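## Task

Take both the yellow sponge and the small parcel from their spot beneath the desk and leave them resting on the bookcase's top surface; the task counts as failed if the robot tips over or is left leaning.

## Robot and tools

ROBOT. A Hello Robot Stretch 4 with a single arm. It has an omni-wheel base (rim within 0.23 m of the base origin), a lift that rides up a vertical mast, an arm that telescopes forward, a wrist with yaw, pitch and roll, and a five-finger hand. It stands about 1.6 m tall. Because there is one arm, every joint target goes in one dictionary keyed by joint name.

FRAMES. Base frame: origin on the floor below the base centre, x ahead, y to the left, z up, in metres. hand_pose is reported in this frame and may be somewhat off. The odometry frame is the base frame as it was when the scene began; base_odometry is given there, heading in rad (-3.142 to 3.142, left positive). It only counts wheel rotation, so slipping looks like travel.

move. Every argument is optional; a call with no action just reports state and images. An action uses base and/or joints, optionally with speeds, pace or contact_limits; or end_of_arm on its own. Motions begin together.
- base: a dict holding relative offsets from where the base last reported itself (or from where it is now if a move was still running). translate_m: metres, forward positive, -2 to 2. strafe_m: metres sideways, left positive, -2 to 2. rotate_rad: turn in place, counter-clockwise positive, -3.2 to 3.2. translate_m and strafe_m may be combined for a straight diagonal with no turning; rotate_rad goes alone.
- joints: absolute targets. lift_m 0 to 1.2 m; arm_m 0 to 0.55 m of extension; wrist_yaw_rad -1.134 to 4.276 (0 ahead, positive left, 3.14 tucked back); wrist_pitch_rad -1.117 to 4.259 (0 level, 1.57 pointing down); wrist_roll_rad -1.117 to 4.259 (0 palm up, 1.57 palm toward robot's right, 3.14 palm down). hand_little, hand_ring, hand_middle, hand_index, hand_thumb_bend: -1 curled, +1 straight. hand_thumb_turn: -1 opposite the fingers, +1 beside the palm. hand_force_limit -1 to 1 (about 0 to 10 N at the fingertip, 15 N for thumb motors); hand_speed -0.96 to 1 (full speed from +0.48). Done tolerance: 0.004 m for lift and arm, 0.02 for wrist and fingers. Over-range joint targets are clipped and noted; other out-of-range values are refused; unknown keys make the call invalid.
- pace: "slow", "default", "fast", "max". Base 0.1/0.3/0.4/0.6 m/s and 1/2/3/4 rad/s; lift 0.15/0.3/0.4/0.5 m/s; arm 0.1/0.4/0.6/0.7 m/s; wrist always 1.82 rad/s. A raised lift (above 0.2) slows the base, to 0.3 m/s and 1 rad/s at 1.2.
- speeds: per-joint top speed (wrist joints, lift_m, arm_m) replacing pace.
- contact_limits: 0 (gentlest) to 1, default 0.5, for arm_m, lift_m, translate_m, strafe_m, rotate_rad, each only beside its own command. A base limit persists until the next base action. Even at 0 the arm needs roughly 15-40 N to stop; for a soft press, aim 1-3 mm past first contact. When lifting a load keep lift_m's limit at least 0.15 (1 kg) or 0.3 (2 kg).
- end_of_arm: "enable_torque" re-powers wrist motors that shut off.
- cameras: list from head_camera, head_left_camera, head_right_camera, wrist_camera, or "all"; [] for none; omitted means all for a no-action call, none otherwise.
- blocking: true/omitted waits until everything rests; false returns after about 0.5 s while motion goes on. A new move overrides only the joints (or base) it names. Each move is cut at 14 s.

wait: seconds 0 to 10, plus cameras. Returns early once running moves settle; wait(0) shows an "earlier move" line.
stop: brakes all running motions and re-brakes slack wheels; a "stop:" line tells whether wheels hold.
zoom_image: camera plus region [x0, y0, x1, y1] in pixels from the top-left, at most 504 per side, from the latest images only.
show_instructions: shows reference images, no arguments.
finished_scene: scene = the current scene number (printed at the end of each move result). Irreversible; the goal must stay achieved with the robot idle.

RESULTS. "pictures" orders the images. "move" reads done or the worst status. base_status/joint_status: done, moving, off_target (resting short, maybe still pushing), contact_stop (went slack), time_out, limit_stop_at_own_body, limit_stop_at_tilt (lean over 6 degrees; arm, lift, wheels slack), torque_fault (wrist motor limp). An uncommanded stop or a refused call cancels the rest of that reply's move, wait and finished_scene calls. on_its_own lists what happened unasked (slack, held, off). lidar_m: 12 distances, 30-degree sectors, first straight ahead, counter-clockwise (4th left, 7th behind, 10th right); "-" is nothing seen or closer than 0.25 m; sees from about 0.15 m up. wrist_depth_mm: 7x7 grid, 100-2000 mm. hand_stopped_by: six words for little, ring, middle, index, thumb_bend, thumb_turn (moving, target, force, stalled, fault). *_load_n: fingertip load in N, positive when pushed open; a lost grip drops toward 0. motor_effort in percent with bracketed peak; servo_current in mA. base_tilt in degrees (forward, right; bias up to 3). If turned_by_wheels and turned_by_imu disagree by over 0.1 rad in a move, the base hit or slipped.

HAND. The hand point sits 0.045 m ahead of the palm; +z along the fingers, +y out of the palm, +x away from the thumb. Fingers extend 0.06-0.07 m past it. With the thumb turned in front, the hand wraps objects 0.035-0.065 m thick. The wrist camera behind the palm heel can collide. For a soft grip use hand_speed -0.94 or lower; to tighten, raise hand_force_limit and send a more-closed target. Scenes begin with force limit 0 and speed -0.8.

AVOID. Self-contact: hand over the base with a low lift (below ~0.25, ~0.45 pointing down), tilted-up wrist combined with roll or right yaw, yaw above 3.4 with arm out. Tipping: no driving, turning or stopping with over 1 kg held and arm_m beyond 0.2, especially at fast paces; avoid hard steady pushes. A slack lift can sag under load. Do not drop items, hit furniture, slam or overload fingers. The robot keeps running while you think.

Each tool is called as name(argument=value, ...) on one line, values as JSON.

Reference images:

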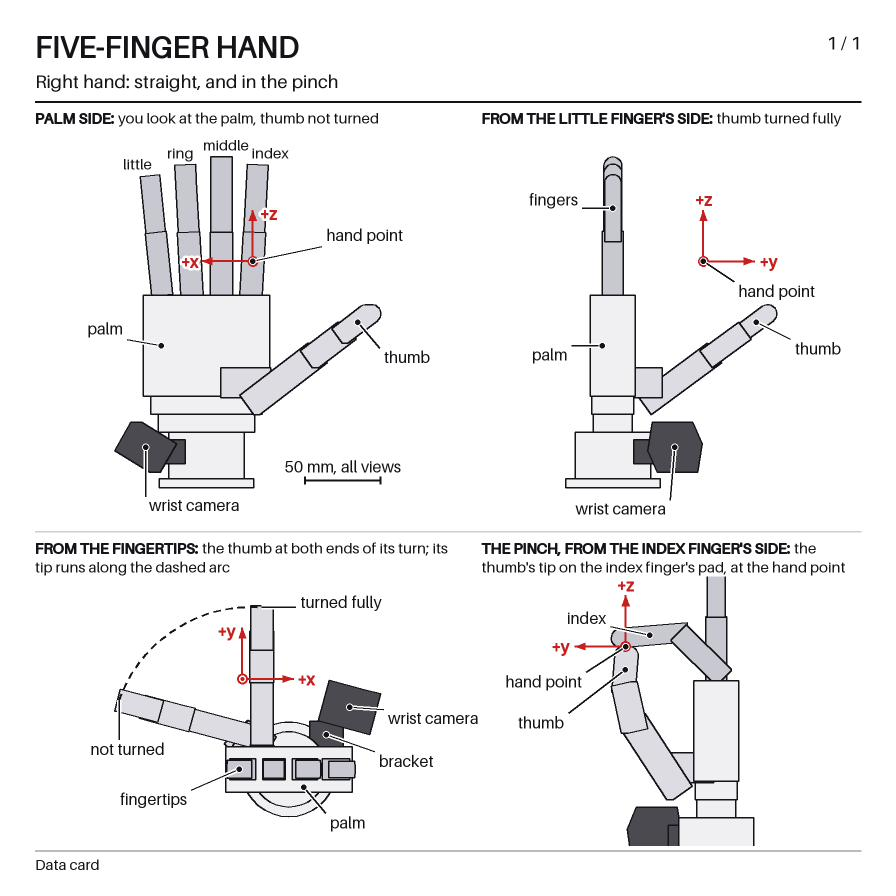

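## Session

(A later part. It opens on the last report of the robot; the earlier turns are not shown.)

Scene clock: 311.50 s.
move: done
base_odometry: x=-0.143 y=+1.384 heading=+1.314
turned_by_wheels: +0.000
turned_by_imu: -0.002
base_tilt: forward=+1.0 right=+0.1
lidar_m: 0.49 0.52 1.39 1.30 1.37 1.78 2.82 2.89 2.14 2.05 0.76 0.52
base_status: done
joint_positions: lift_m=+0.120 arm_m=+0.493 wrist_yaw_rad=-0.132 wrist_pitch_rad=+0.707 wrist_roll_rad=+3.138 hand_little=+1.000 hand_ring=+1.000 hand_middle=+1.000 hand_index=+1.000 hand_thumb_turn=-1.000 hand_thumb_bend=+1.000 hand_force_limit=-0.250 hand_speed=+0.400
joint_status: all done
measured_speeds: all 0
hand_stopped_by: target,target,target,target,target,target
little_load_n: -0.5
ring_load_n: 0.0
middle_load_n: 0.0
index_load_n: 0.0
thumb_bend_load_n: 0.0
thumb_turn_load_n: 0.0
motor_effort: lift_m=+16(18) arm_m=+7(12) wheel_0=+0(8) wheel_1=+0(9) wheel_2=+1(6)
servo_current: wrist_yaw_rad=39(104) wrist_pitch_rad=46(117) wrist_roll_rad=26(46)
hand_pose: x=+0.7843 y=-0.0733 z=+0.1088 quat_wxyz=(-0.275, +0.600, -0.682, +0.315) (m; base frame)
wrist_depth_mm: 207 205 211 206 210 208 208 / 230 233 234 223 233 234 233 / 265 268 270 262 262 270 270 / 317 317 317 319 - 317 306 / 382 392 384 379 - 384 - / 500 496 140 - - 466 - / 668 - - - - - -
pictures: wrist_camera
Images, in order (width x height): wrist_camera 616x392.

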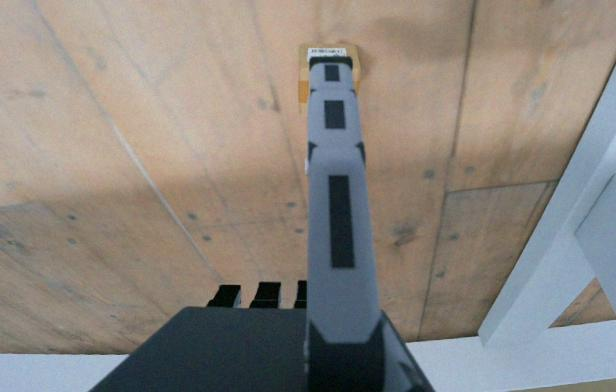

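move(joints={"arm_m": 0.485, "lift_m": 0.037, "hand_force_limit": -0.8}, speeds={"lift_m": 0.12}, contact_limits={"lift_m": 0.2})

move(joints={"hand_index": 0.3, "hand_middle": 0.3, "hand_ring": 0.5, "hand_little": 0.5, "hand_thumb_bend": 0.6, "hand_force_limit": -0.8, "hand_speed": -0.8}, cameras=["wrist_camera"])

Scene clock: 324.30 s.
move: done
base_odometry: x=-0.143 y=+1.384 heading=+1.314
turned_by_wheels: +0.000
turned_by_imu: -0.002
base_tilt: forward=+0.9 right=+0.2
lidar_m: 0.49 0.53 1.42 1.32 1.37 1.79 2.79 2.88 2.17 2.07 0.74 0.53
base_status: not commanded
joint_positions: lift_m=+0.037 arm_m=+0.485 wrist_yaw_rad=-0.132 wrist_pitch_rad=+0.707 wrist_roll_rad=+3.138 hand_little=+1.000 hand_ring=+1.000 hand_middle=+1.000 hand_index=+1.000 hand_thumb_turn=-1.000 hand_thumb_bend=+1.000 hand_force_limit=-0.800 hand_speed=+0.400
joint_status: all done
measured_speeds: all 0
hand_stopped_by: target,target,target,target,target,target
little_load_n: 0.0
ring_load_n: 0.0
middle_load_n: -0.5
index_load_n: 0.0
thumb_bend_load_n: 0.0
thumb_turn_load_n: 0.0
motor_effort: lift_m=+16(17) arm_m=-7(12) wheel_0=+0(0) wheel_1=+0(0) wheel_2=+1(1)
servo_current: wrist_yaw_rad=33(59) wrist_pitch_rad=39(46) wrist_roll_rad=26(52)
contact_limits: lift_m 0.2
hand_pose: x=+0.7767 y=-0.0734 z=+0.0258 quat_wxyz=(-0.275, +0.600, -0.682, +0.315) (m; base frame)
wrist_depth_mm: 125 125 128 125 125 125 - / 140 141 142 139 142 141 - / 162 163 164 159 160 164 - / 193 193 194 192 193 193 193 / 236 235 234 234 - 236 237 / 310 301 140 166 - 303 307 / 418 399 - - - 402 -
pictures: none

Scene clock: 326.17 s.
move: off_target
base_odometry: x=-0.143 y=+1.384 heading=+1.314
turned_by_wheels: +0.000
turned_by_imu: -0.001
base_tilt: forward=+1.0 right=+0.3
lidar_m: 0.50 0.52 1.41 1.31 1.39 1.77 2.83 2.86 2.16 2.07 0.75 0.54
base_status: not commanded
joint_positions: lift_m=+0.037 arm_m=+0.485 wrist_yaw_rad=-0.132 wrist_pitch_rad=+0.706 wrist_roll_rad=+3.138 hand_little=+0.500 hand_ring=+0.500 hand_middle=+0.650 hand_index=+0.447 hand_thumb_turn=-1.000 hand_thumb_bend=+0.600 hand_force_limit=-0.800 hand_speed=-0.800
joint_status: hand_middle off_target (ended at +0.650, target +0.300); hand_index off_target (ended at +0.447, target +0.300); the others done
measured_speeds: all 0
hand_stopped_by: target,target,force,force,target,target
little_load_n: 0.0
ring_load_n: 0.0
middle_load_n: -0.5
index_load_n: 0.5
thumb_bend_load_n: 0.0
thumb_turn_load_n: 0.0
motor_effort: lift_m=+16(16) arm_m=-6(7) wheel_0=+0(0) wheel_1=+0(1) wheel_2=+1(1)
servo_current: wrist_yaw_rad=33(65) wrist_pitch_rad=39(46) wrist_roll_rad=39(46)
contact_limits: lift_m 0.2
hand_pose: x=+0.7769 y=-0.0734 z=+0.0259 quat_wxyz=(-0.276, +0.599, -0.682, +0.316) (m; base frame)
wrist_depth_mm: 126 125 128 126 126 128 - / 141 142 143 143 143 142 - / 163 164 164 156 160 165 - / 194 193 194 193 194 194 195 / 238 236 217 206 - 237 239 / 312 306 139 - - 306 312 / 421 407 - - - 407 -
pictures: wrist_camera
Images, in order (width x height): wrist_camera 616x392.

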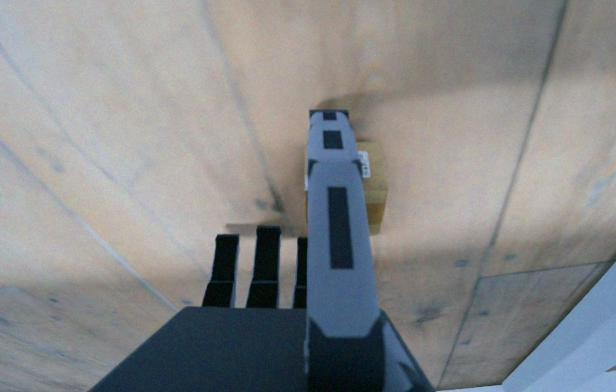

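move(joints={"lift_m": 0.07, "hand_index": 0.7, "hand_middle": 0.7, "hand_ring": 0.5, "hand_little": 0.5, "hand_thumb_bend": 0.9, "hand_speed": 0})

move(base={"strafe_m": 0.007}, joints={"arm_m": 0.470, "wrist_pitch_rad": 0.595}, cameras=["wrist_camera"])

zoom_image(camera="wrist_camera", region=[228, 60, 408, 240])

Scene clock: 358.13 s.
move: done
base_odometry: x=-0.143 y=+1.384 heading=+1.314
turned_by_wheels: +0.000
turned_by_imu: -0.001
base_tilt: forward=+0.9 right=+0.2
lidar_m: 0.48 0.50 1.39 1.31 1.38 1.80 2.83 2.88 2.18 2.06 0.77 0.52
base_status: not commanded
joint_positions: lift_m=+0.070 arm_m=+0.485 wrist_yaw_rad=-0.132 wrist_pitch_rad=+0.706 wrist_roll_rad=+3.138 hand_little=+0.500 hand_ring=+0.500 hand_middle=+0.700 hand_index=+0.700 hand_thumb_turn=-1.000 hand_thumb_bend=+0.900 hand_force_limit=-0.800 hand_speed=+0.000
joint_status: all done
measured_speeds: all 0
hand_stopped_by: target,target,target,target,target,target
little_load_n: 0.0
ring_load_n: 0.0
middle_load_n: 0.0
index_load_n: 0.0
thumb_bend_load_n: 0.0
thumb_turn_load_n: 0.0
motor_effort: lift_m=+22(24) arm_m=-6(7) wheel_0=+0(1) wheel_1=+0(1) wheel_2=+0(1)
servo_current: wrist_yaw_rad=39(52) wrist_pitch_rad=39(46) wrist_roll_rad=39(39)
hand_pose: x=+0.7769 y=-0.0734 z=+0.0585 quat_wxyz=(-0.276, +0.599, -0.682, +0.316) (m; base frame)
wrist_depth_mm: 158 159 158 158 157 158 - / 176 178 178 174 178 178 177 / 204 205 206 193 206 206 205 / 242 243 242 241 242 243 241 / 297 294 270 206 - 296 298 / 387 377 140 - - 379 - / 517 504 - - - - -
pictures: none

Scene clock: 358.80 s.
move: done
base_odometry: x=-0.150 y=+1.385 heading=+1.314
turned_by_wheels: +0.000
turned_by_imu: +0.000
base_tilt: forward=+0.8 right=+0.1
lidar_m: 0.49 0.50 1.40 1.29 1.37 1.77 2.82 2.90 2.18 2.07 0.74 0.52
base_status: done
joint_positions: lift_m=+0.070 arm_m=+0.470 wrist_yaw_rad=-0.132 wrist_pitch_rad=+0.604 wrist_roll_rad=+3.138 hand_little=+0.500 hand_ring=+0.500 hand_middle=+0.700 hand_index=+0.700 hand_thumb_turn=-1.000 hand_thumb_bend=+0.900 hand_force_limit=-0.800 hand_speed=+0.000
joint_status: all done
measured_speeds: all 0
hand_stopped_by: target,target,target,target,target,target
little_load_n: 0.0
ring_load_n: 0.0
middle_load_n: 0.0
index_load_n: 0.0
thumb_bend_load_n: 0.0
thumb_turn_load_n: 0.0
motor_effort: lift_m=+22(22) arm_m=-7(9) wheel_0=+1(8) wheel_1=-1(9) wheel_2=+0(7)
servo_current: wrist_yaw_rad=33(59) wrist_pitch_rad=39(98) wrist_roll_rad=33(52)
hand_pose: x=+0.7804 y=-0.0758 z=+0.0727 quat_wxyz=(-0.306, +0.584, -0.665, +0.350) (m; base frame)
wrist_depth_mm: 166 168 170 171 170 165 - / 189 190 191 181 193 191 196 / 224 226 226 191 219 226 225 / 276 278 276 277 - 278 278 / 357 355 319 - - 353 - / 517 496 140 - - 469 - / - - - - - - -
pictures: wrist_camera
Images, in order (width x height): wrist_camera 616x392.

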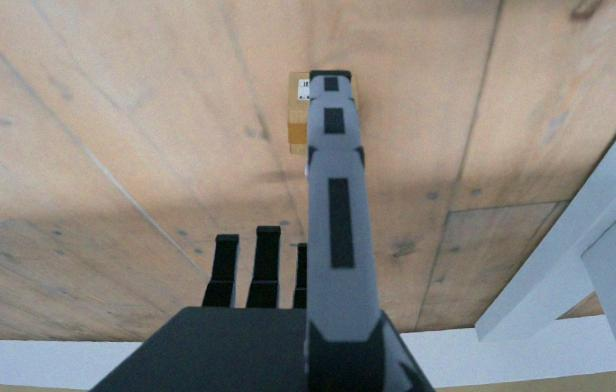

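Scaled by 2.800.

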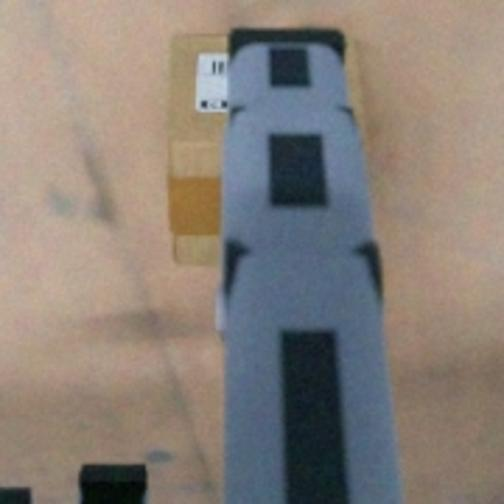

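move(base={"strafe_m": -0.005}, joints={"lift_m": 0.0265}, pace="slow", contact_limits={"lift_m": 0.15})

move(joints={"hand_index": -0.2, "hand_middle": -0.2, "hand_thumb_bend": 0.1, "hand_force_limit": -0.7, "hand_speed": -0.88}, cameras=["wrist_camera"])

Scene clock: 373.20 s.
move: done
base_odometry: x=-0.145 y=+1.384 heading=+1.314
turned_by_wheels: +0.000
turned_by_imu: -0.001
base_tilt: forward=+0.8 right=+0.2
lidar_m: 0.46 0.52 1.38 1.33 1.39 1.75 2.82 2.85 2.17 2.08 0.76 0.52
base_status: done
joint_positions: lift_m=+0.027 arm_m=+0.470 wrist_yaw_rad=-0.132 wrist_pitch_rad=+0.603 wrist_roll_rad=+3.138 hand_little=+0.500 hand_ring=+0.500 hand_middle=+0.700 hand_index=+0.700 hand_thumb_turn=-1.000 hand_thumb_bend=+0.900 hand_force_limit=-0.800 hand_speed=+0.000
joint_status: all done
measured_speeds: all 0
hand_stopped_by: target,target,target,target,target,target
little_load_n: 0.0
ring_load_n: 0.0
middle_load_n: 0.0
index_load_n: 0.0
thumb_bend_load_n: 0.0
thumb_turn_load_n: 0.0
motor_effort: lift_m=+16(23) arm_m=-6(7) wheel_0=+2(5) wheel_1=-1(6) wheel_2=+0(4)
servo_current: wrist_yaw_rad=46(59) wrist_pitch_rad=39(46) wrist_roll_rad=46(52)
contact_limits: lift_m 0.15
hand_pose: x=+0.7804 y=-0.0758 z=+0.0297 quat_wxyz=(-0.306, +0.584, -0.665, +0.350) (m; base frame)
wrist_depth_mm: 122 121 125 122 125 121 - / 139 140 141 138 141 140 - / 165 166 167 156 162 167 166 / 203 203 203 203 203 204 204 / 262 260 234 234 - 263 264 / 375 364 140 - - 366 - / 569 - - - - - -
pictures: none

Scene clock: 376.63 s.
move: off_target
base_odometry: x=-0.145 y=+1.384 heading=+1.314
turned_by_wheels: +0.000
turned_by_imu: -0.001
base_tilt: forward=+1.0 right=+0.2
lidar_m: 0.50 0.53 1.40 1.31 1.39 1.77 2.78 2.89 2.21 2.08 0.76 0.52
base_status: not commanded
joint_positions: lift_m=+0.027 arm_m=+0.470 wrist_yaw_rad=-0.132 wrist_pitch_rad=+0.602 wrist_roll_rad=+3.138 hand_little=+0.500 hand_ring=+0.500 hand_middle=-0.012 hand_index=-0.024 hand_thumb_turn=-1.000 hand_thumb_bend=+0.529 hand_force_limit=-0.700 hand_speed=-0.880
joint_status: hand_middle off_target (ended at -0.012, target -0.200); hand_index off_target (ended at -0.024, target -0.200); hand_thumb_bend off_target (ended at +0.529, target +0.100); the others done
measured_speeds: all 0
hand_stopped_by: target,target,force,force,force,target
little_load_n: 0.0
ring_load_n: 0.0
middle_load_n: 2.0
index_load_n: 2.5
thumb_bend_load_n: 3.5
thumb_turn_load_n: -1.5
motor_effort: lift_m=+16(16) arm_m=-6(7) wheel_0=+2(2) wheel_1=-1(2) wheel_2=+0(0)
servo_current: wrist_yaw_rad=26(72) wrist_pitch_rad=39(52) wrist_roll_rad=33(52)
contact_limits: lift_m 0.15
hand_pose: x=+0.7806 y=-0.0759 z=+0.0298 quat_wxyz=(-0.306, +0.584, -0.665, +0.351) (m; base frame)
wrist_depth_mm: 122 121 124 122 125 122 - / 139 140 141 141 141 140 - / 165 167 167 156 161 167 165 / 202 204 204 195 204 204 204 / 262 260 233 - - 262 266 / 379 364 139 151 - 368 - / 580 - - - - - -
pictures: wrist_camera
Images, in order (width x height): wrist_camera 616x392.

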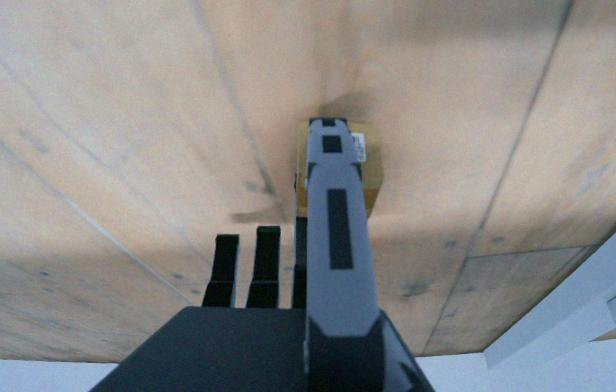

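move(joints={"hand_index": -0.3, "hand_middle": -0.3, "hand_thumb_bend": 0.0, "hand_force_limit": -0.3, "hand_speed": -0.94})

move(joints={"lift_m": 0.1}, speeds={"lift_m": 0.1}, cameras=["wrist_camera"])

Scene clock: 381.97 s.
move: off_target
base_odometry: x=-0.145 y=+1.384 heading=+1.314
turned_by_wheels: +0.000
turned_by_imu: -0.001
base_tilt: forward=+0.9 right=+0.3
lidar_m: 0.49 0.52 1.40 1.29 1.40 1.76 2.80 2.86 2.17 2.03 0.78 0.53
base_status: not commanded
joint_positions: lift_m=+0.027 arm_m=+0.470 wrist_yaw_rad=-0.132 wrist_pitch_rad=+0.602 wrist_roll_rad=+3.138 hand_little=+0.500 hand_ring=+0.500 hand_middle=-0.022 hand_index=-0.034 hand_thumb_turn=-1.000 hand_thumb_bend=+0.530 hand_force_limit=-0.300 hand_speed=-0.940
joint_status: hand_middle off_target (ended at -0.022, target -0.300); hand_index off_target (ended at -0.034, target -0.300); hand_thumb_bend off_target (ended at +0.530, target +0.000); the others done
measured_speeds: all 0
hand_stopped_by: target,target,force,force,force,target
little_load_n: 0.0
ring_load_n: 0.0
middle_load_n: 4.0
index_load_n: 4.0
thumb_bend_load_n: 7.0
thumb_turn_load_n: -2.0
motor_effort: lift_m=+16(16) arm_m=-6(7) wheel_0=+2(2) wheel_1=-1(2) wheel_2=+0(0)
servo_current: wrist_yaw_rad=52(72) wrist_pitch_rad=26(46) wrist_roll_rad=20(46)
contact_limits: lift_m 0.15
hand_pose: x=+0.7806 y=-0.0759 z=+0.0298 quat_wxyz=(-0.306, +0.584, -0.665, +0.351) (m; base frame)
wrist_depth_mm: 123 121 125 122 125 121 - / 138 140 141 142 141 140 - / 166 165 167 153 161 167 167 / 204 203 204 195 204 204 204 / 263 262 234 - - 263 265 / 377 364 140 151 - 368 - / 569 - - - - - -
pictures: none

Scene clock: 383.33 s.
move: done
base_odometry: x=-0.145 y=+1.384 heading=+1.314
turned_by_wheels: +0.000
turned_by_imu: +0.000
base_tilt: forward=+0.9 right=+0.2
lidar_m: 0.49 0.49 1.39 1.32 1.37 1.79 2.79 2.87 2.16 2.04 0.78 0.54
base_status: not commanded
joint_positions: lift_m=+0.100 arm_m=+0.470 wrist_yaw_rad=-0.132 wrist_pitch_rad=+0.602 wrist_roll_rad=+3.138 hand_little=+0.500 hand_ring=+0.500 hand_middle=-0.022 hand_index=-0.034 hand_thumb_turn=-1.000 hand_thumb_bend=+0.530 hand_force_limit=-0.300 hand_speed=-0.940
joint_status: all done
measured_speeds: all 0
hand_stopped_by: target,target,force,force,force,target
little_load_n: 0.0
ring_load_n: 0.0
middle_load_n: 4.0
index_load_n: 4.0
thumb_bend_load_n: 6.5
thumb_turn_load_n: -2.5
motor_effort: lift_m=+22(26) arm_m=-6(7) wheel_0=+2(2) wheel_1=-1(2) wheel_2=+0(0)
servo_current: wrist_yaw_rad=33(72) wrist_pitch_rad=52(52) wrist_roll_rad=33(33)
hand_pose: x=+0.7806 y=-0.0759 z=+0.1028 quat_wxyz=(-0.306, +0.584, -0.665, +0.351) (m; base frame)
wrist_depth_mm: 197 196 202 202 202 199 - / 224 228 229 229 229 228 225 / 267 267 268 142 260 267 267 / 329 329 327 315 317 330 - / 424 424 377 - - 421 - / 609 554 140 151 - - - / - - - - - - -
pictures: wrist_camera
Images, in order (width x height): wrist_camera 616x392.

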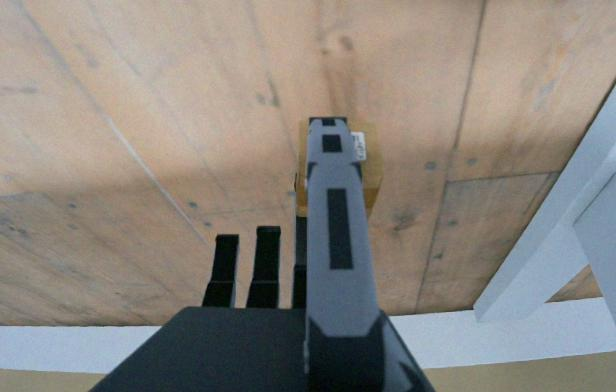

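move(base={"translate_m": -0.3, "strafe_m": -0.8}, joints={"arm_m": 0.05, "wrist_yaw_rad": 0})

move(base={"rotate_rad": -1.58}, joints={"lift_m": 1.18})

move(base={"translate_m": 0.656, "strafe_m": 0.052}, joints={"arm_m": 0.45}, cameras=["wrist_camera", "head_camera"])

Scene clock: 414.60 s.
move: done
base_odometry: x=+0.553 y=+0.891 heading=+1.315
turned_by_wheels: +0.000
turned_by_imu: -0.008
base_tilt: forward=+0.9 right=+0.2
lidar_m: 0.83 0.85 1.13 2.12 2.04 2.11 2.47 2.39 1.35 1.26 1.62 0.88
base_status: done
joint_positions: lift_m=+0.100 arm_m=+0.050 wrist_yaw_rad=-0.002 wrist_pitch_rad=+0.602 wrist_roll_rad=+3.138 hand_little=+0.500 hand_ring=+0.500 hand_middle=-0.022 hand_index=-0.034 hand_thumb_turn=-1.000 hand_thumb_bend=+0.530 hand_force_limit=-0.300 hand_speed=-0.940
joint_status: all done
measured_speeds: all 0
hand_stopped_by: target,target,force,force,force,target
little_load_n: -0.5
ring_load_n: 0.0
middle_load_n: 4.0
index_load_n: 3.5
thumb_bend_load_n: 7.0
thumb_turn_load_n: -2.0
motor_effort: lift_m=+22(22) arm_m=-7(14) wheel_0=+0(7) wheel_1=+0(11) wheel_2=+2(10)
servo_current: wrist_yaw_rad=26(91) wrist_pitch_rad=39(46) wrist_roll_rad=33(52)
hand_pose: x=+0.3693 y=-0.0572 z=+0.1029 quat_wxyz=(-0.328, +0.626, -0.625, +0.330) (m; base frame)
wrist_depth_mm: 198 197 202 205 204 202 - / 225 228 229 232 230 230 228 / 268 271 271 142 264 272 271 / 329 327 330 317 317 334 334 / 427 424 379 - - 430 439 / 615 597 139 151 - 615 627 / 960 904 - - - 946 976
pictures: none

Scene clock: 419.47 s.
move: done
base_odometry: x=+0.553 y=+0.891 heading=-0.265
turned_by_wheels: -1.580
turned_by_imu: -1.572
base_tilt: forward=+1.0 right=+0.1
lidar_m: 1.26 1.63 0.89 0.84 0.86 1.21 2.13 2.01 2.09 2.44 2.40 1.37
base_status: done
joint_positions: lift_m=+1.180 arm_m=+0.050 wrist_yaw_rad=-0.002 wrist_pitch_rad=+0.602 wrist_roll_rad=+3.138 hand_little=+0.500 hand_ring=+0.500 hand_middle=-0.022 hand_index=-0.034 hand_thumb_turn=-1.000 hand_thumb_bend=+0.530 hand_force_limit=-0.300 hand_speed=-0.940
joint_status: all done
measured_speeds: all 0
hand_stopped_by: target,target,force,force,force,target
little_load_n: 0.0
ring_load_n: 0.0
middle_load_n: 4.0
index_load_n: 4.0
thumb_bend_load_n: 6.5
thumb_turn_load_n: -2.0
motor_effort: lift_m=+22(27) arm_m=-6(7) wheel_0=+0(8) wheel_1=+1(9) wheel_2=+1(10)
servo_current: wrist_yaw_rad=26(65) wrist_pitch_rad=46(46) wrist_roll_rad=13(52)
hand_pose: x=+0.3694 y=-0.0571 z=+1.1829 quat_wxyz=(-0.328, +0.626, -0.625, +0.330) (m; base frame)
wrist_depth_mm: 1281 1308 1281 1308 1336 1308 1308 / 1430 1464 1464 1537 1499 1430 1430 / 1661 1708 1576 142 1661 1618 1708 / - - 1430 1618 - - - / - 1255 1430 199 - - - / - 1182 139 160 - - - / - - - - - - -
pictures: none

Scene clock: 423.13 s.
move: done
base_odometry: x=+1.199 y=+0.769 heading=-0.265
turned_by_wheels: +0.000
turned_by_imu: +0.001
base_tilt: forward=+0.9 right=+0.2
lidar_m: 0.60 0.98 1.29 0.85 0.83 1.18 2.82 2.56 2.61 2.47 0.96 0.66
base_status: done
joint_positions: lift_m=+1.180 arm_m=+0.450 wrist_yaw_rad=-0.002 wrist_pitch_rad=+0.602 wrist_roll_rad=+3.138 hand_little=+0.500 hand_ring=+0.500 hand_middle=-0.022 hand_index=-0.034 hand_thumb_turn=-1.000 hand_thumb_bend=+0.530 hand_force_limit=-0.300 hand_speed=-0.940
joint_status: all done
measured_speeds: all 0
hand_stopped_by: target,target,force,force,force,target
little_load_n: 0.0
ring_load_n: 0.0
middle_load_n: 4.0
index_load_n: 4.0
thumb_bend_load_n: 6.5
thumb_turn_load_n: -2.0
motor_effort: lift_m=+22(22) arm_m=+6(14) wheel_0=+0(6) wheel_1=+2(9) wheel_2=+1(11)
servo_current: wrist_yaw_rad=39(65) wrist_pitch_rad=33(46) wrist_roll_rad=33(46)
hand_pose: x=+0.7690 y=-0.0571 z=+1.1829 quat_wxyz=(-0.328, +0.626, -0.625, +0.330) (m; base frame)
wrist_depth_mm: 174 211 217 223 222 215 218 / 195 220 252 252 250 248 247 / 296 297 298 154 286 294 449 / 364 394 394 349 345 392 397 / 370 370 366 - - 362 357 / 334 338 139 151 - 330 324 / 310 309 - - - 301 301
pictures: head_camera, wrist_camera
Images, in order (width x height): head_camera 420x560, wrist_camera 616x392.

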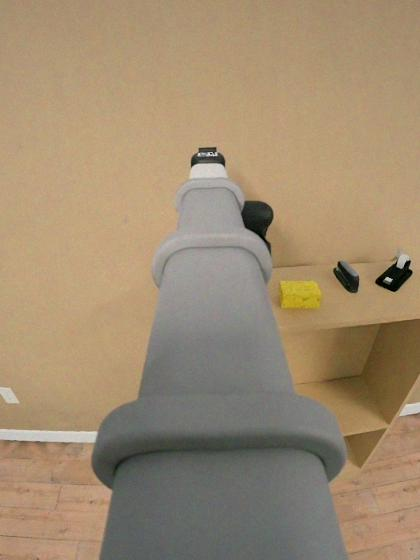

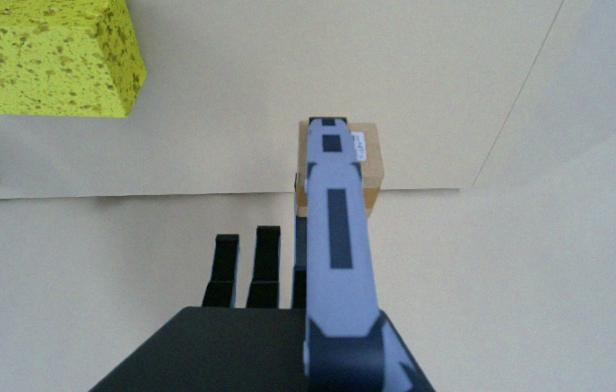

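move(joints={"lift_m": 1.096}, contact_limits={"lift_m": 0.15}, speeds={"lift_m": 0.12})

move(joints={"lift_m": 1.088}, pace="slow", contact_limits={"lift_m": 0.05}, cameras=["wrist_camera"])

Scene clock: 455.63 s.
move: done
base_odometry: x=+1.199 y=+0.769 heading=-0.265
turned_by_wheels: +0.000
turned_by_imu: -0.002
base_tilt: forward=+0.9 right=+0.2
lidar_m: 0.61 0.97 1.31 0.88 0.83 1.18 2.77 2.58 2.62 2.49 0.96 0.65
base_status: not commanded
joint_positions: lift_m=+1.096 arm_m=+0.450 wrist_yaw_rad=-0.002 wrist_pitch_rad=+0.602 wrist_roll_rad=+3.138 hand_little=+0.500 hand_ring=+0.500 hand_middle=-0.022 hand_index=-0.034 hand_thumb_turn=-1.000 hand_thumb_bend=+0.530 hand_force_limit=-0.300 hand_speed=-0.940
joint_status: all done
measured_speeds: all 0
hand_stopped_by: target,target,force,force,force,target
little_load_n: 0.0
ring_load_n: 0.0
middle_load_n: 4.0
index_load_n: 3.5
thumb_bend_load_n: 6.5
thumb_turn_load_n: -2.0
motor_effort: lift_m=+16(20) arm_m=+6(6) wheel_0=+0(0) wheel_1=+1(2) wheel_2=+1(1)
servo_current: wrist_yaw_rad=59(59) wrist_pitch_rad=26(46) wrist_roll_rad=26(52)
contact_limits: lift_m 0.15
hand_pose: x=+0.7690 y=-0.0571 z=+1.0994 quat_wxyz=(-0.328, +0.626, -0.625, +0.330) (m; base frame)
wrist_depth_mm: 133 134 135 135 135 133 - / 145 152 153 153 153 151 150 / 150 180 180 154 174 180 183 / 158 220 219 211 218 218 219 / 289 285 254 - - 282 349 / 336 336 139 151 - 329 325 / 310 312 - - - 301 301
pictures: none

Scene clock: 456.33 s.
move: done
base_odometry: x=+1.199 y=+0.769 heading=-0.265
turned_by_wheels: +0.000
turned_by_imu: +0.000
base_tilt: forward=+0.9 right=+0.2
lidar_m: 0.60 0.94 1.28 0.82 0.84 1.18 2.76 2.56 2.61 2.50 0.95 0.66
base_status: not commanded
joint_positions: lift_m=+1.088 arm_m=+0.450 wrist_yaw_rad=-0.002 wrist_pitch_rad=+0.602 wrist_roll_rad=+3.138 hand_little=+0.500 hand_ring=+0.500 hand_middle=-0.022 hand_index=-0.034 hand_thumb_turn=-1.000 hand_thumb_bend=+0.530 hand_force_limit=-0.300 hand_speed=-0.940
joint_status: all done
measured_speeds: all 0
hand_stopped_by: target,target,force,force,force,target
little_load_n: 0.0
ring_load_n: 0.0
middle_load_n: 4.0
index_load_n: 3.5
thumb_bend_load_n: 7.0
thumb_turn_load_n: -2.0
motor_effort: lift_m=+16(19) arm_m=+6(6) wheel_0=+0(0) wheel_1=+1(2) wheel_2=+0(1)
servo_current: wrist_yaw_rad=26(59) wrist_pitch_rad=52(52) wrist_roll_rad=26(33)
contact_limits: lift_m 0.05
hand_pose: x=+0.7690 y=-0.0571 z=+1.0914 quat_wxyz=(-0.328, +0.626, -0.625, +0.330) (m; base frame)
wrist_depth_mm: 124 125 127 127 126 125 - / 138 143 143 143 142 142 - / 149 168 169 154 163 167 166 / 151 206 206 206 205 205 204 / 271 267 237 - - 263 347 / 336 338 140 151 - 329 324 / 312 314 - - - 303 298
pictures: wrist_camera
Images, in order (width x height): wrist_camera 616x392.

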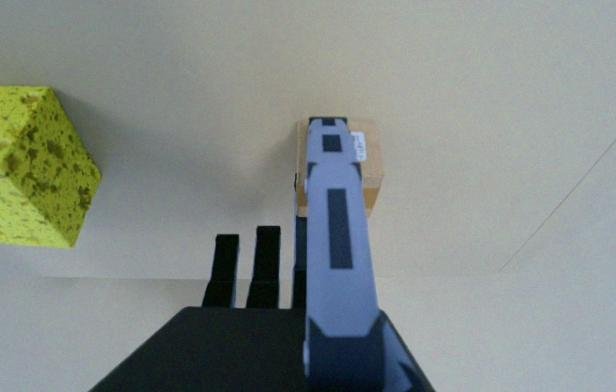

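move(joints={"lift_m": 1.0845}, pace="slow", contact_limits={"lift_m": 0.05})

Scene clock: 461.53 s.
move: done
base_odometry: x=+1.199 y=+0.769 heading=-0.265
turned_by_wheels: +0.000
turned_by_imu: -0.001
base_tilt: forward=+0.9 right=+0.1
lidar_m: 0.61 0.97 1.31 0.86 0.82 1.15 2.76 2.58 2.61 2.48 0.93 0.65
base_status: not commanded
joint_positions: lift_m=+1.085 arm_m=+0.450 wrist_yaw_rad=-0.002 wrist_pitch_rad=+0.601 wrist_roll_rad=+3.138 hand_little=+0.500 hand_ring=+0.500 hand_middle=-0.022 hand_index=-0.034 hand_thumb_turn=-1.000 hand_thumb_bend=+0.530 hand_force_limit=-0.300 hand_speed=-0.940
joint_status: all done
measured_speeds: all 0
hand_stopped_by: target,target,force,force,force,target
little_load_n: 0.0
ring_load_n: 0.0
middle_load_n: 4.0
index_load_n: 2.0
thumb_bend_load_n: 5.5
thumb_turn_load_n: -1.0
motor_effort: lift_m=+15(17) arm_m=+6(6) wheel_0=+0(0) wheel_1=+2(2) wheel_2=+1(1)
servo_current: wrist_yaw_rad=33(46) wrist_pitch_rad=26(39) wrist_roll_rad=20(52)
contact_limits: lift_m 0.05
hand_pose: x=+0.7692 y=-0.0571 z=+1.0882 quat_wxyz=(-0.329, +0.626, -0.625, +0.330) (m; base frame)
wrist_depth_mm: 121 121 125 125 124 120 - / 138 140 141 141 140 139 - / 151 166 167 154 160 165 164 / 151 204 204 203 194 202 202 / 268 265 235 - - 260 342 / 336 336 139 151 - 325 324 / 309 312 - - - 301 300
pictures: none

move(joints={"hand_index": 0.5, "hand_middle": 0.5, "hand_thumb_bend": 0.95, "hand_speed": -0.75})

move(joints={"lift_m": 1.18}, speeds={"lift_m": 0.12}, cameras=["wrist_camera"])

move(base={"translate_m": -0.35}, cameras=["head_camera"])

Scene clock: 472.37 s.
move: done
base_odometry: x=+1.199 y=+0.769 heading=-0.265
turned_by_wheels: +0.000
turned_by_imu: -0.002
base_tilt: forward=+0.8 right=+0.2
lidar_m: 0.60 0.96 1.27 0.82 0.83 1.18 2.77 2.59 2.62 2.49 0.93 0.67
base_status: not commanded
joint_positions: lift_m=+1.085 arm_m=+0.450 wrist_yaw_rad=-0.002 wrist_pitch_rad=+0.601 wrist_roll_rad=+3.138 hand_little=+0.500 hand_ring=+0.500 hand_middle=+0.500 hand_index=+0.500 hand_thumb_turn=-1.000 hand_thumb_bend=+0.950 hand_force_limit=-0.300 hand_speed=-0.750
joint_status: all done
measured_speeds: all 0
hand_stopped_by: target,target,target,target,target,target
little_load_n: 0.0
ring_load_n: 0.5
middle_load_n: 0.0
index_load_n: 0.0
thumb_bend_load_n: 0.0
thumb_turn_load_n: 0.0
motor_effort: lift_m=+16(16) arm_m=+6(6) wheel_0=+0(0) wheel_1=+1(2) wheel_2=+1(1)
servo_current: wrist_yaw_rad=39(72) wrist_pitch_rad=33(46) wrist_roll_rad=26(52)
contact_limits: lift_m 0.05
hand_pose: x=+0.7692 y=-0.0571 z=+1.0881 quat_wxyz=(-0.329, +0.626, -0.625, +0.331) (m; base frame)
wrist_depth_mm: 120 119 123 123 123 120 - / 136 137 139 135 135 139 - / 143 163 164 159 159 165 164 / 144 192 200 200 202 202 202 / 162 257 230 200 - 260 279 / 347 342 140 - - 324 315 / 327 324 - - - 298 294
pictures: none

Scene clock: 473.83 s.
move: done
base_odometry: x=+1.199 y=+0.769 heading=-0.265
turned_by_wheels: +0.000
turned_by_imu: -0.001
base_tilt: forward=+1.0 right=+0.3
lidar_m: 0.59 0.95 1.29 0.81 0.85 1.19 2.80 2.55 2.63 2.49 0.94 0.66
base_status: not commanded
joint_positions: lift_m=+1.180 arm_m=+0.450 wrist_yaw_rad=-0.002 wrist_pitch_rad=+0.601 wrist_roll_rad=+3.138 hand_little=+0.500 hand_ring=+0.500 hand_middle=+0.500 hand_index=+0.500 hand_thumb_turn=-1.000 hand_thumb_bend=+0.950 hand_force_limit=-0.300 hand_speed=-0.750
joint_status: all done
measured_speeds: all 0
hand_stopped_by: target,target,target,target,target,target
little_load_n: 0.0
ring_load_n: 0.0
middle_load_n: 0.0
index_load_n: 0.0
thumb_bend_load_n: 0.0
thumb_turn_load_n: 0.0
motor_effort: lift_m=+22(26) arm_m=+6(6) wheel_0=+0(0) wheel_1=+1(2) wheel_2=+1(1)
servo_current: wrist_yaw_rad=39(59) wrist_pitch_rad=39(39) wrist_roll_rad=26(52)
hand_pose: x=+0.7692 y=-0.0571 z=+1.1831 quat_wxyz=(-0.329, +0.626, -0.625, +0.331) (m; base frame)
wrist_depth_mm: 183 207 218 212 218 216 220 / 193 211 252 244 252 250 250 / 294 297 298 287 287 297 430 / 362 362 362 397 - 389 387 / 392 387 373 - - 353 349 / 353 345 139 - - 325 315 / 327 324 - - - 297 294
pictures: wrist_camera
Images, in order (width x height): wrist_camera 616x392.

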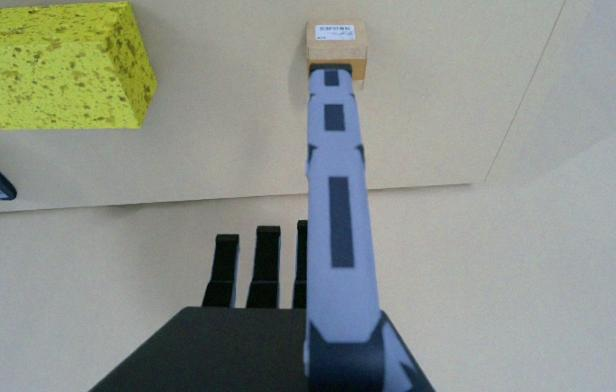

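Scene clock: 476.50 s.
move: done
base_odometry: x=+0.862 y=+0.861 heading=-0.265
turned_by_wheels: +0.000
turned_by_imu: -0.002
base_tilt: forward=+0.9 right=+0.1
lidar_m: 0.94 1.33 1.70 0.78 0.85 1.10 2.42 2.26 2.49 2.49 1.95 1.00
base_status: done
joint_positions: lift_m=+1.180 arm_m=+0.450 wrist_yaw_rad=-0.002 wrist_pitch_rad=+0.601 wrist_roll_rad=+3.138 hand_little=+0.500 hand_ring=+0.500 hand_middle=+0.500 hand_index=+0.500 hand_thumb_turn=-1.000 hand_thumb_bend=+0.950 hand_force_limit=-0.300 hand_speed=-0.750
joint_status: not commanded
measured_speeds: all 0
hand_stopped_by: target,target,target,target,target,target
little_load_n: 0.0
ring_load_n: 0.0
middle_load_n: 0.0
index_load_n: 0.0
thumb_bend_load_n: 0.0
thumb_turn_load_n: 0.0
motor_effort: lift_m=+22(22) arm_m=+6(6) wheel_0=+0(6) wheel_1=-1(8) wheel_2=-2(13)
servo_current: wrist_yaw_rad=59(59) wrist_pitch_rad=33(46) wrist_roll_rad=26(52)
hand_pose: x=+0.7692 y=-0.0571 z=+1.1831 quat_wxyz=(-0.329, +0.626, -0.625, +0.331) (m; base frame)
wrist_depth_mm: 809 820 798 809 778 - - / 798 917 946 931 559 - - / 788 917 878 842 469 - - / 768 820 778 759 - - - / 466 466 421 - - - - / 661 564 140 - - - - / - - - - - - -
pictures: head_camera
Images, in order (width x height): head_camera 420x560.

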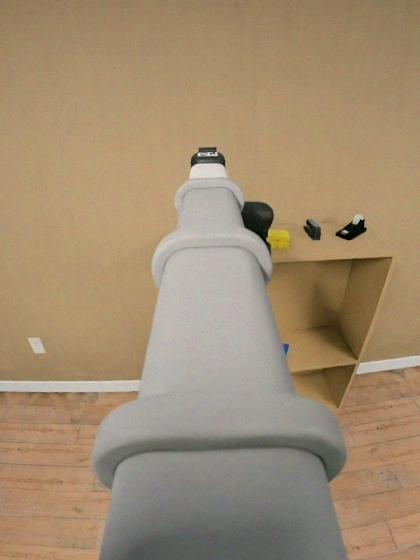

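Both placed (the wrist view shows the parcel standing free on top).

finished_scene(scene=2)

The scene is finished: the task was done.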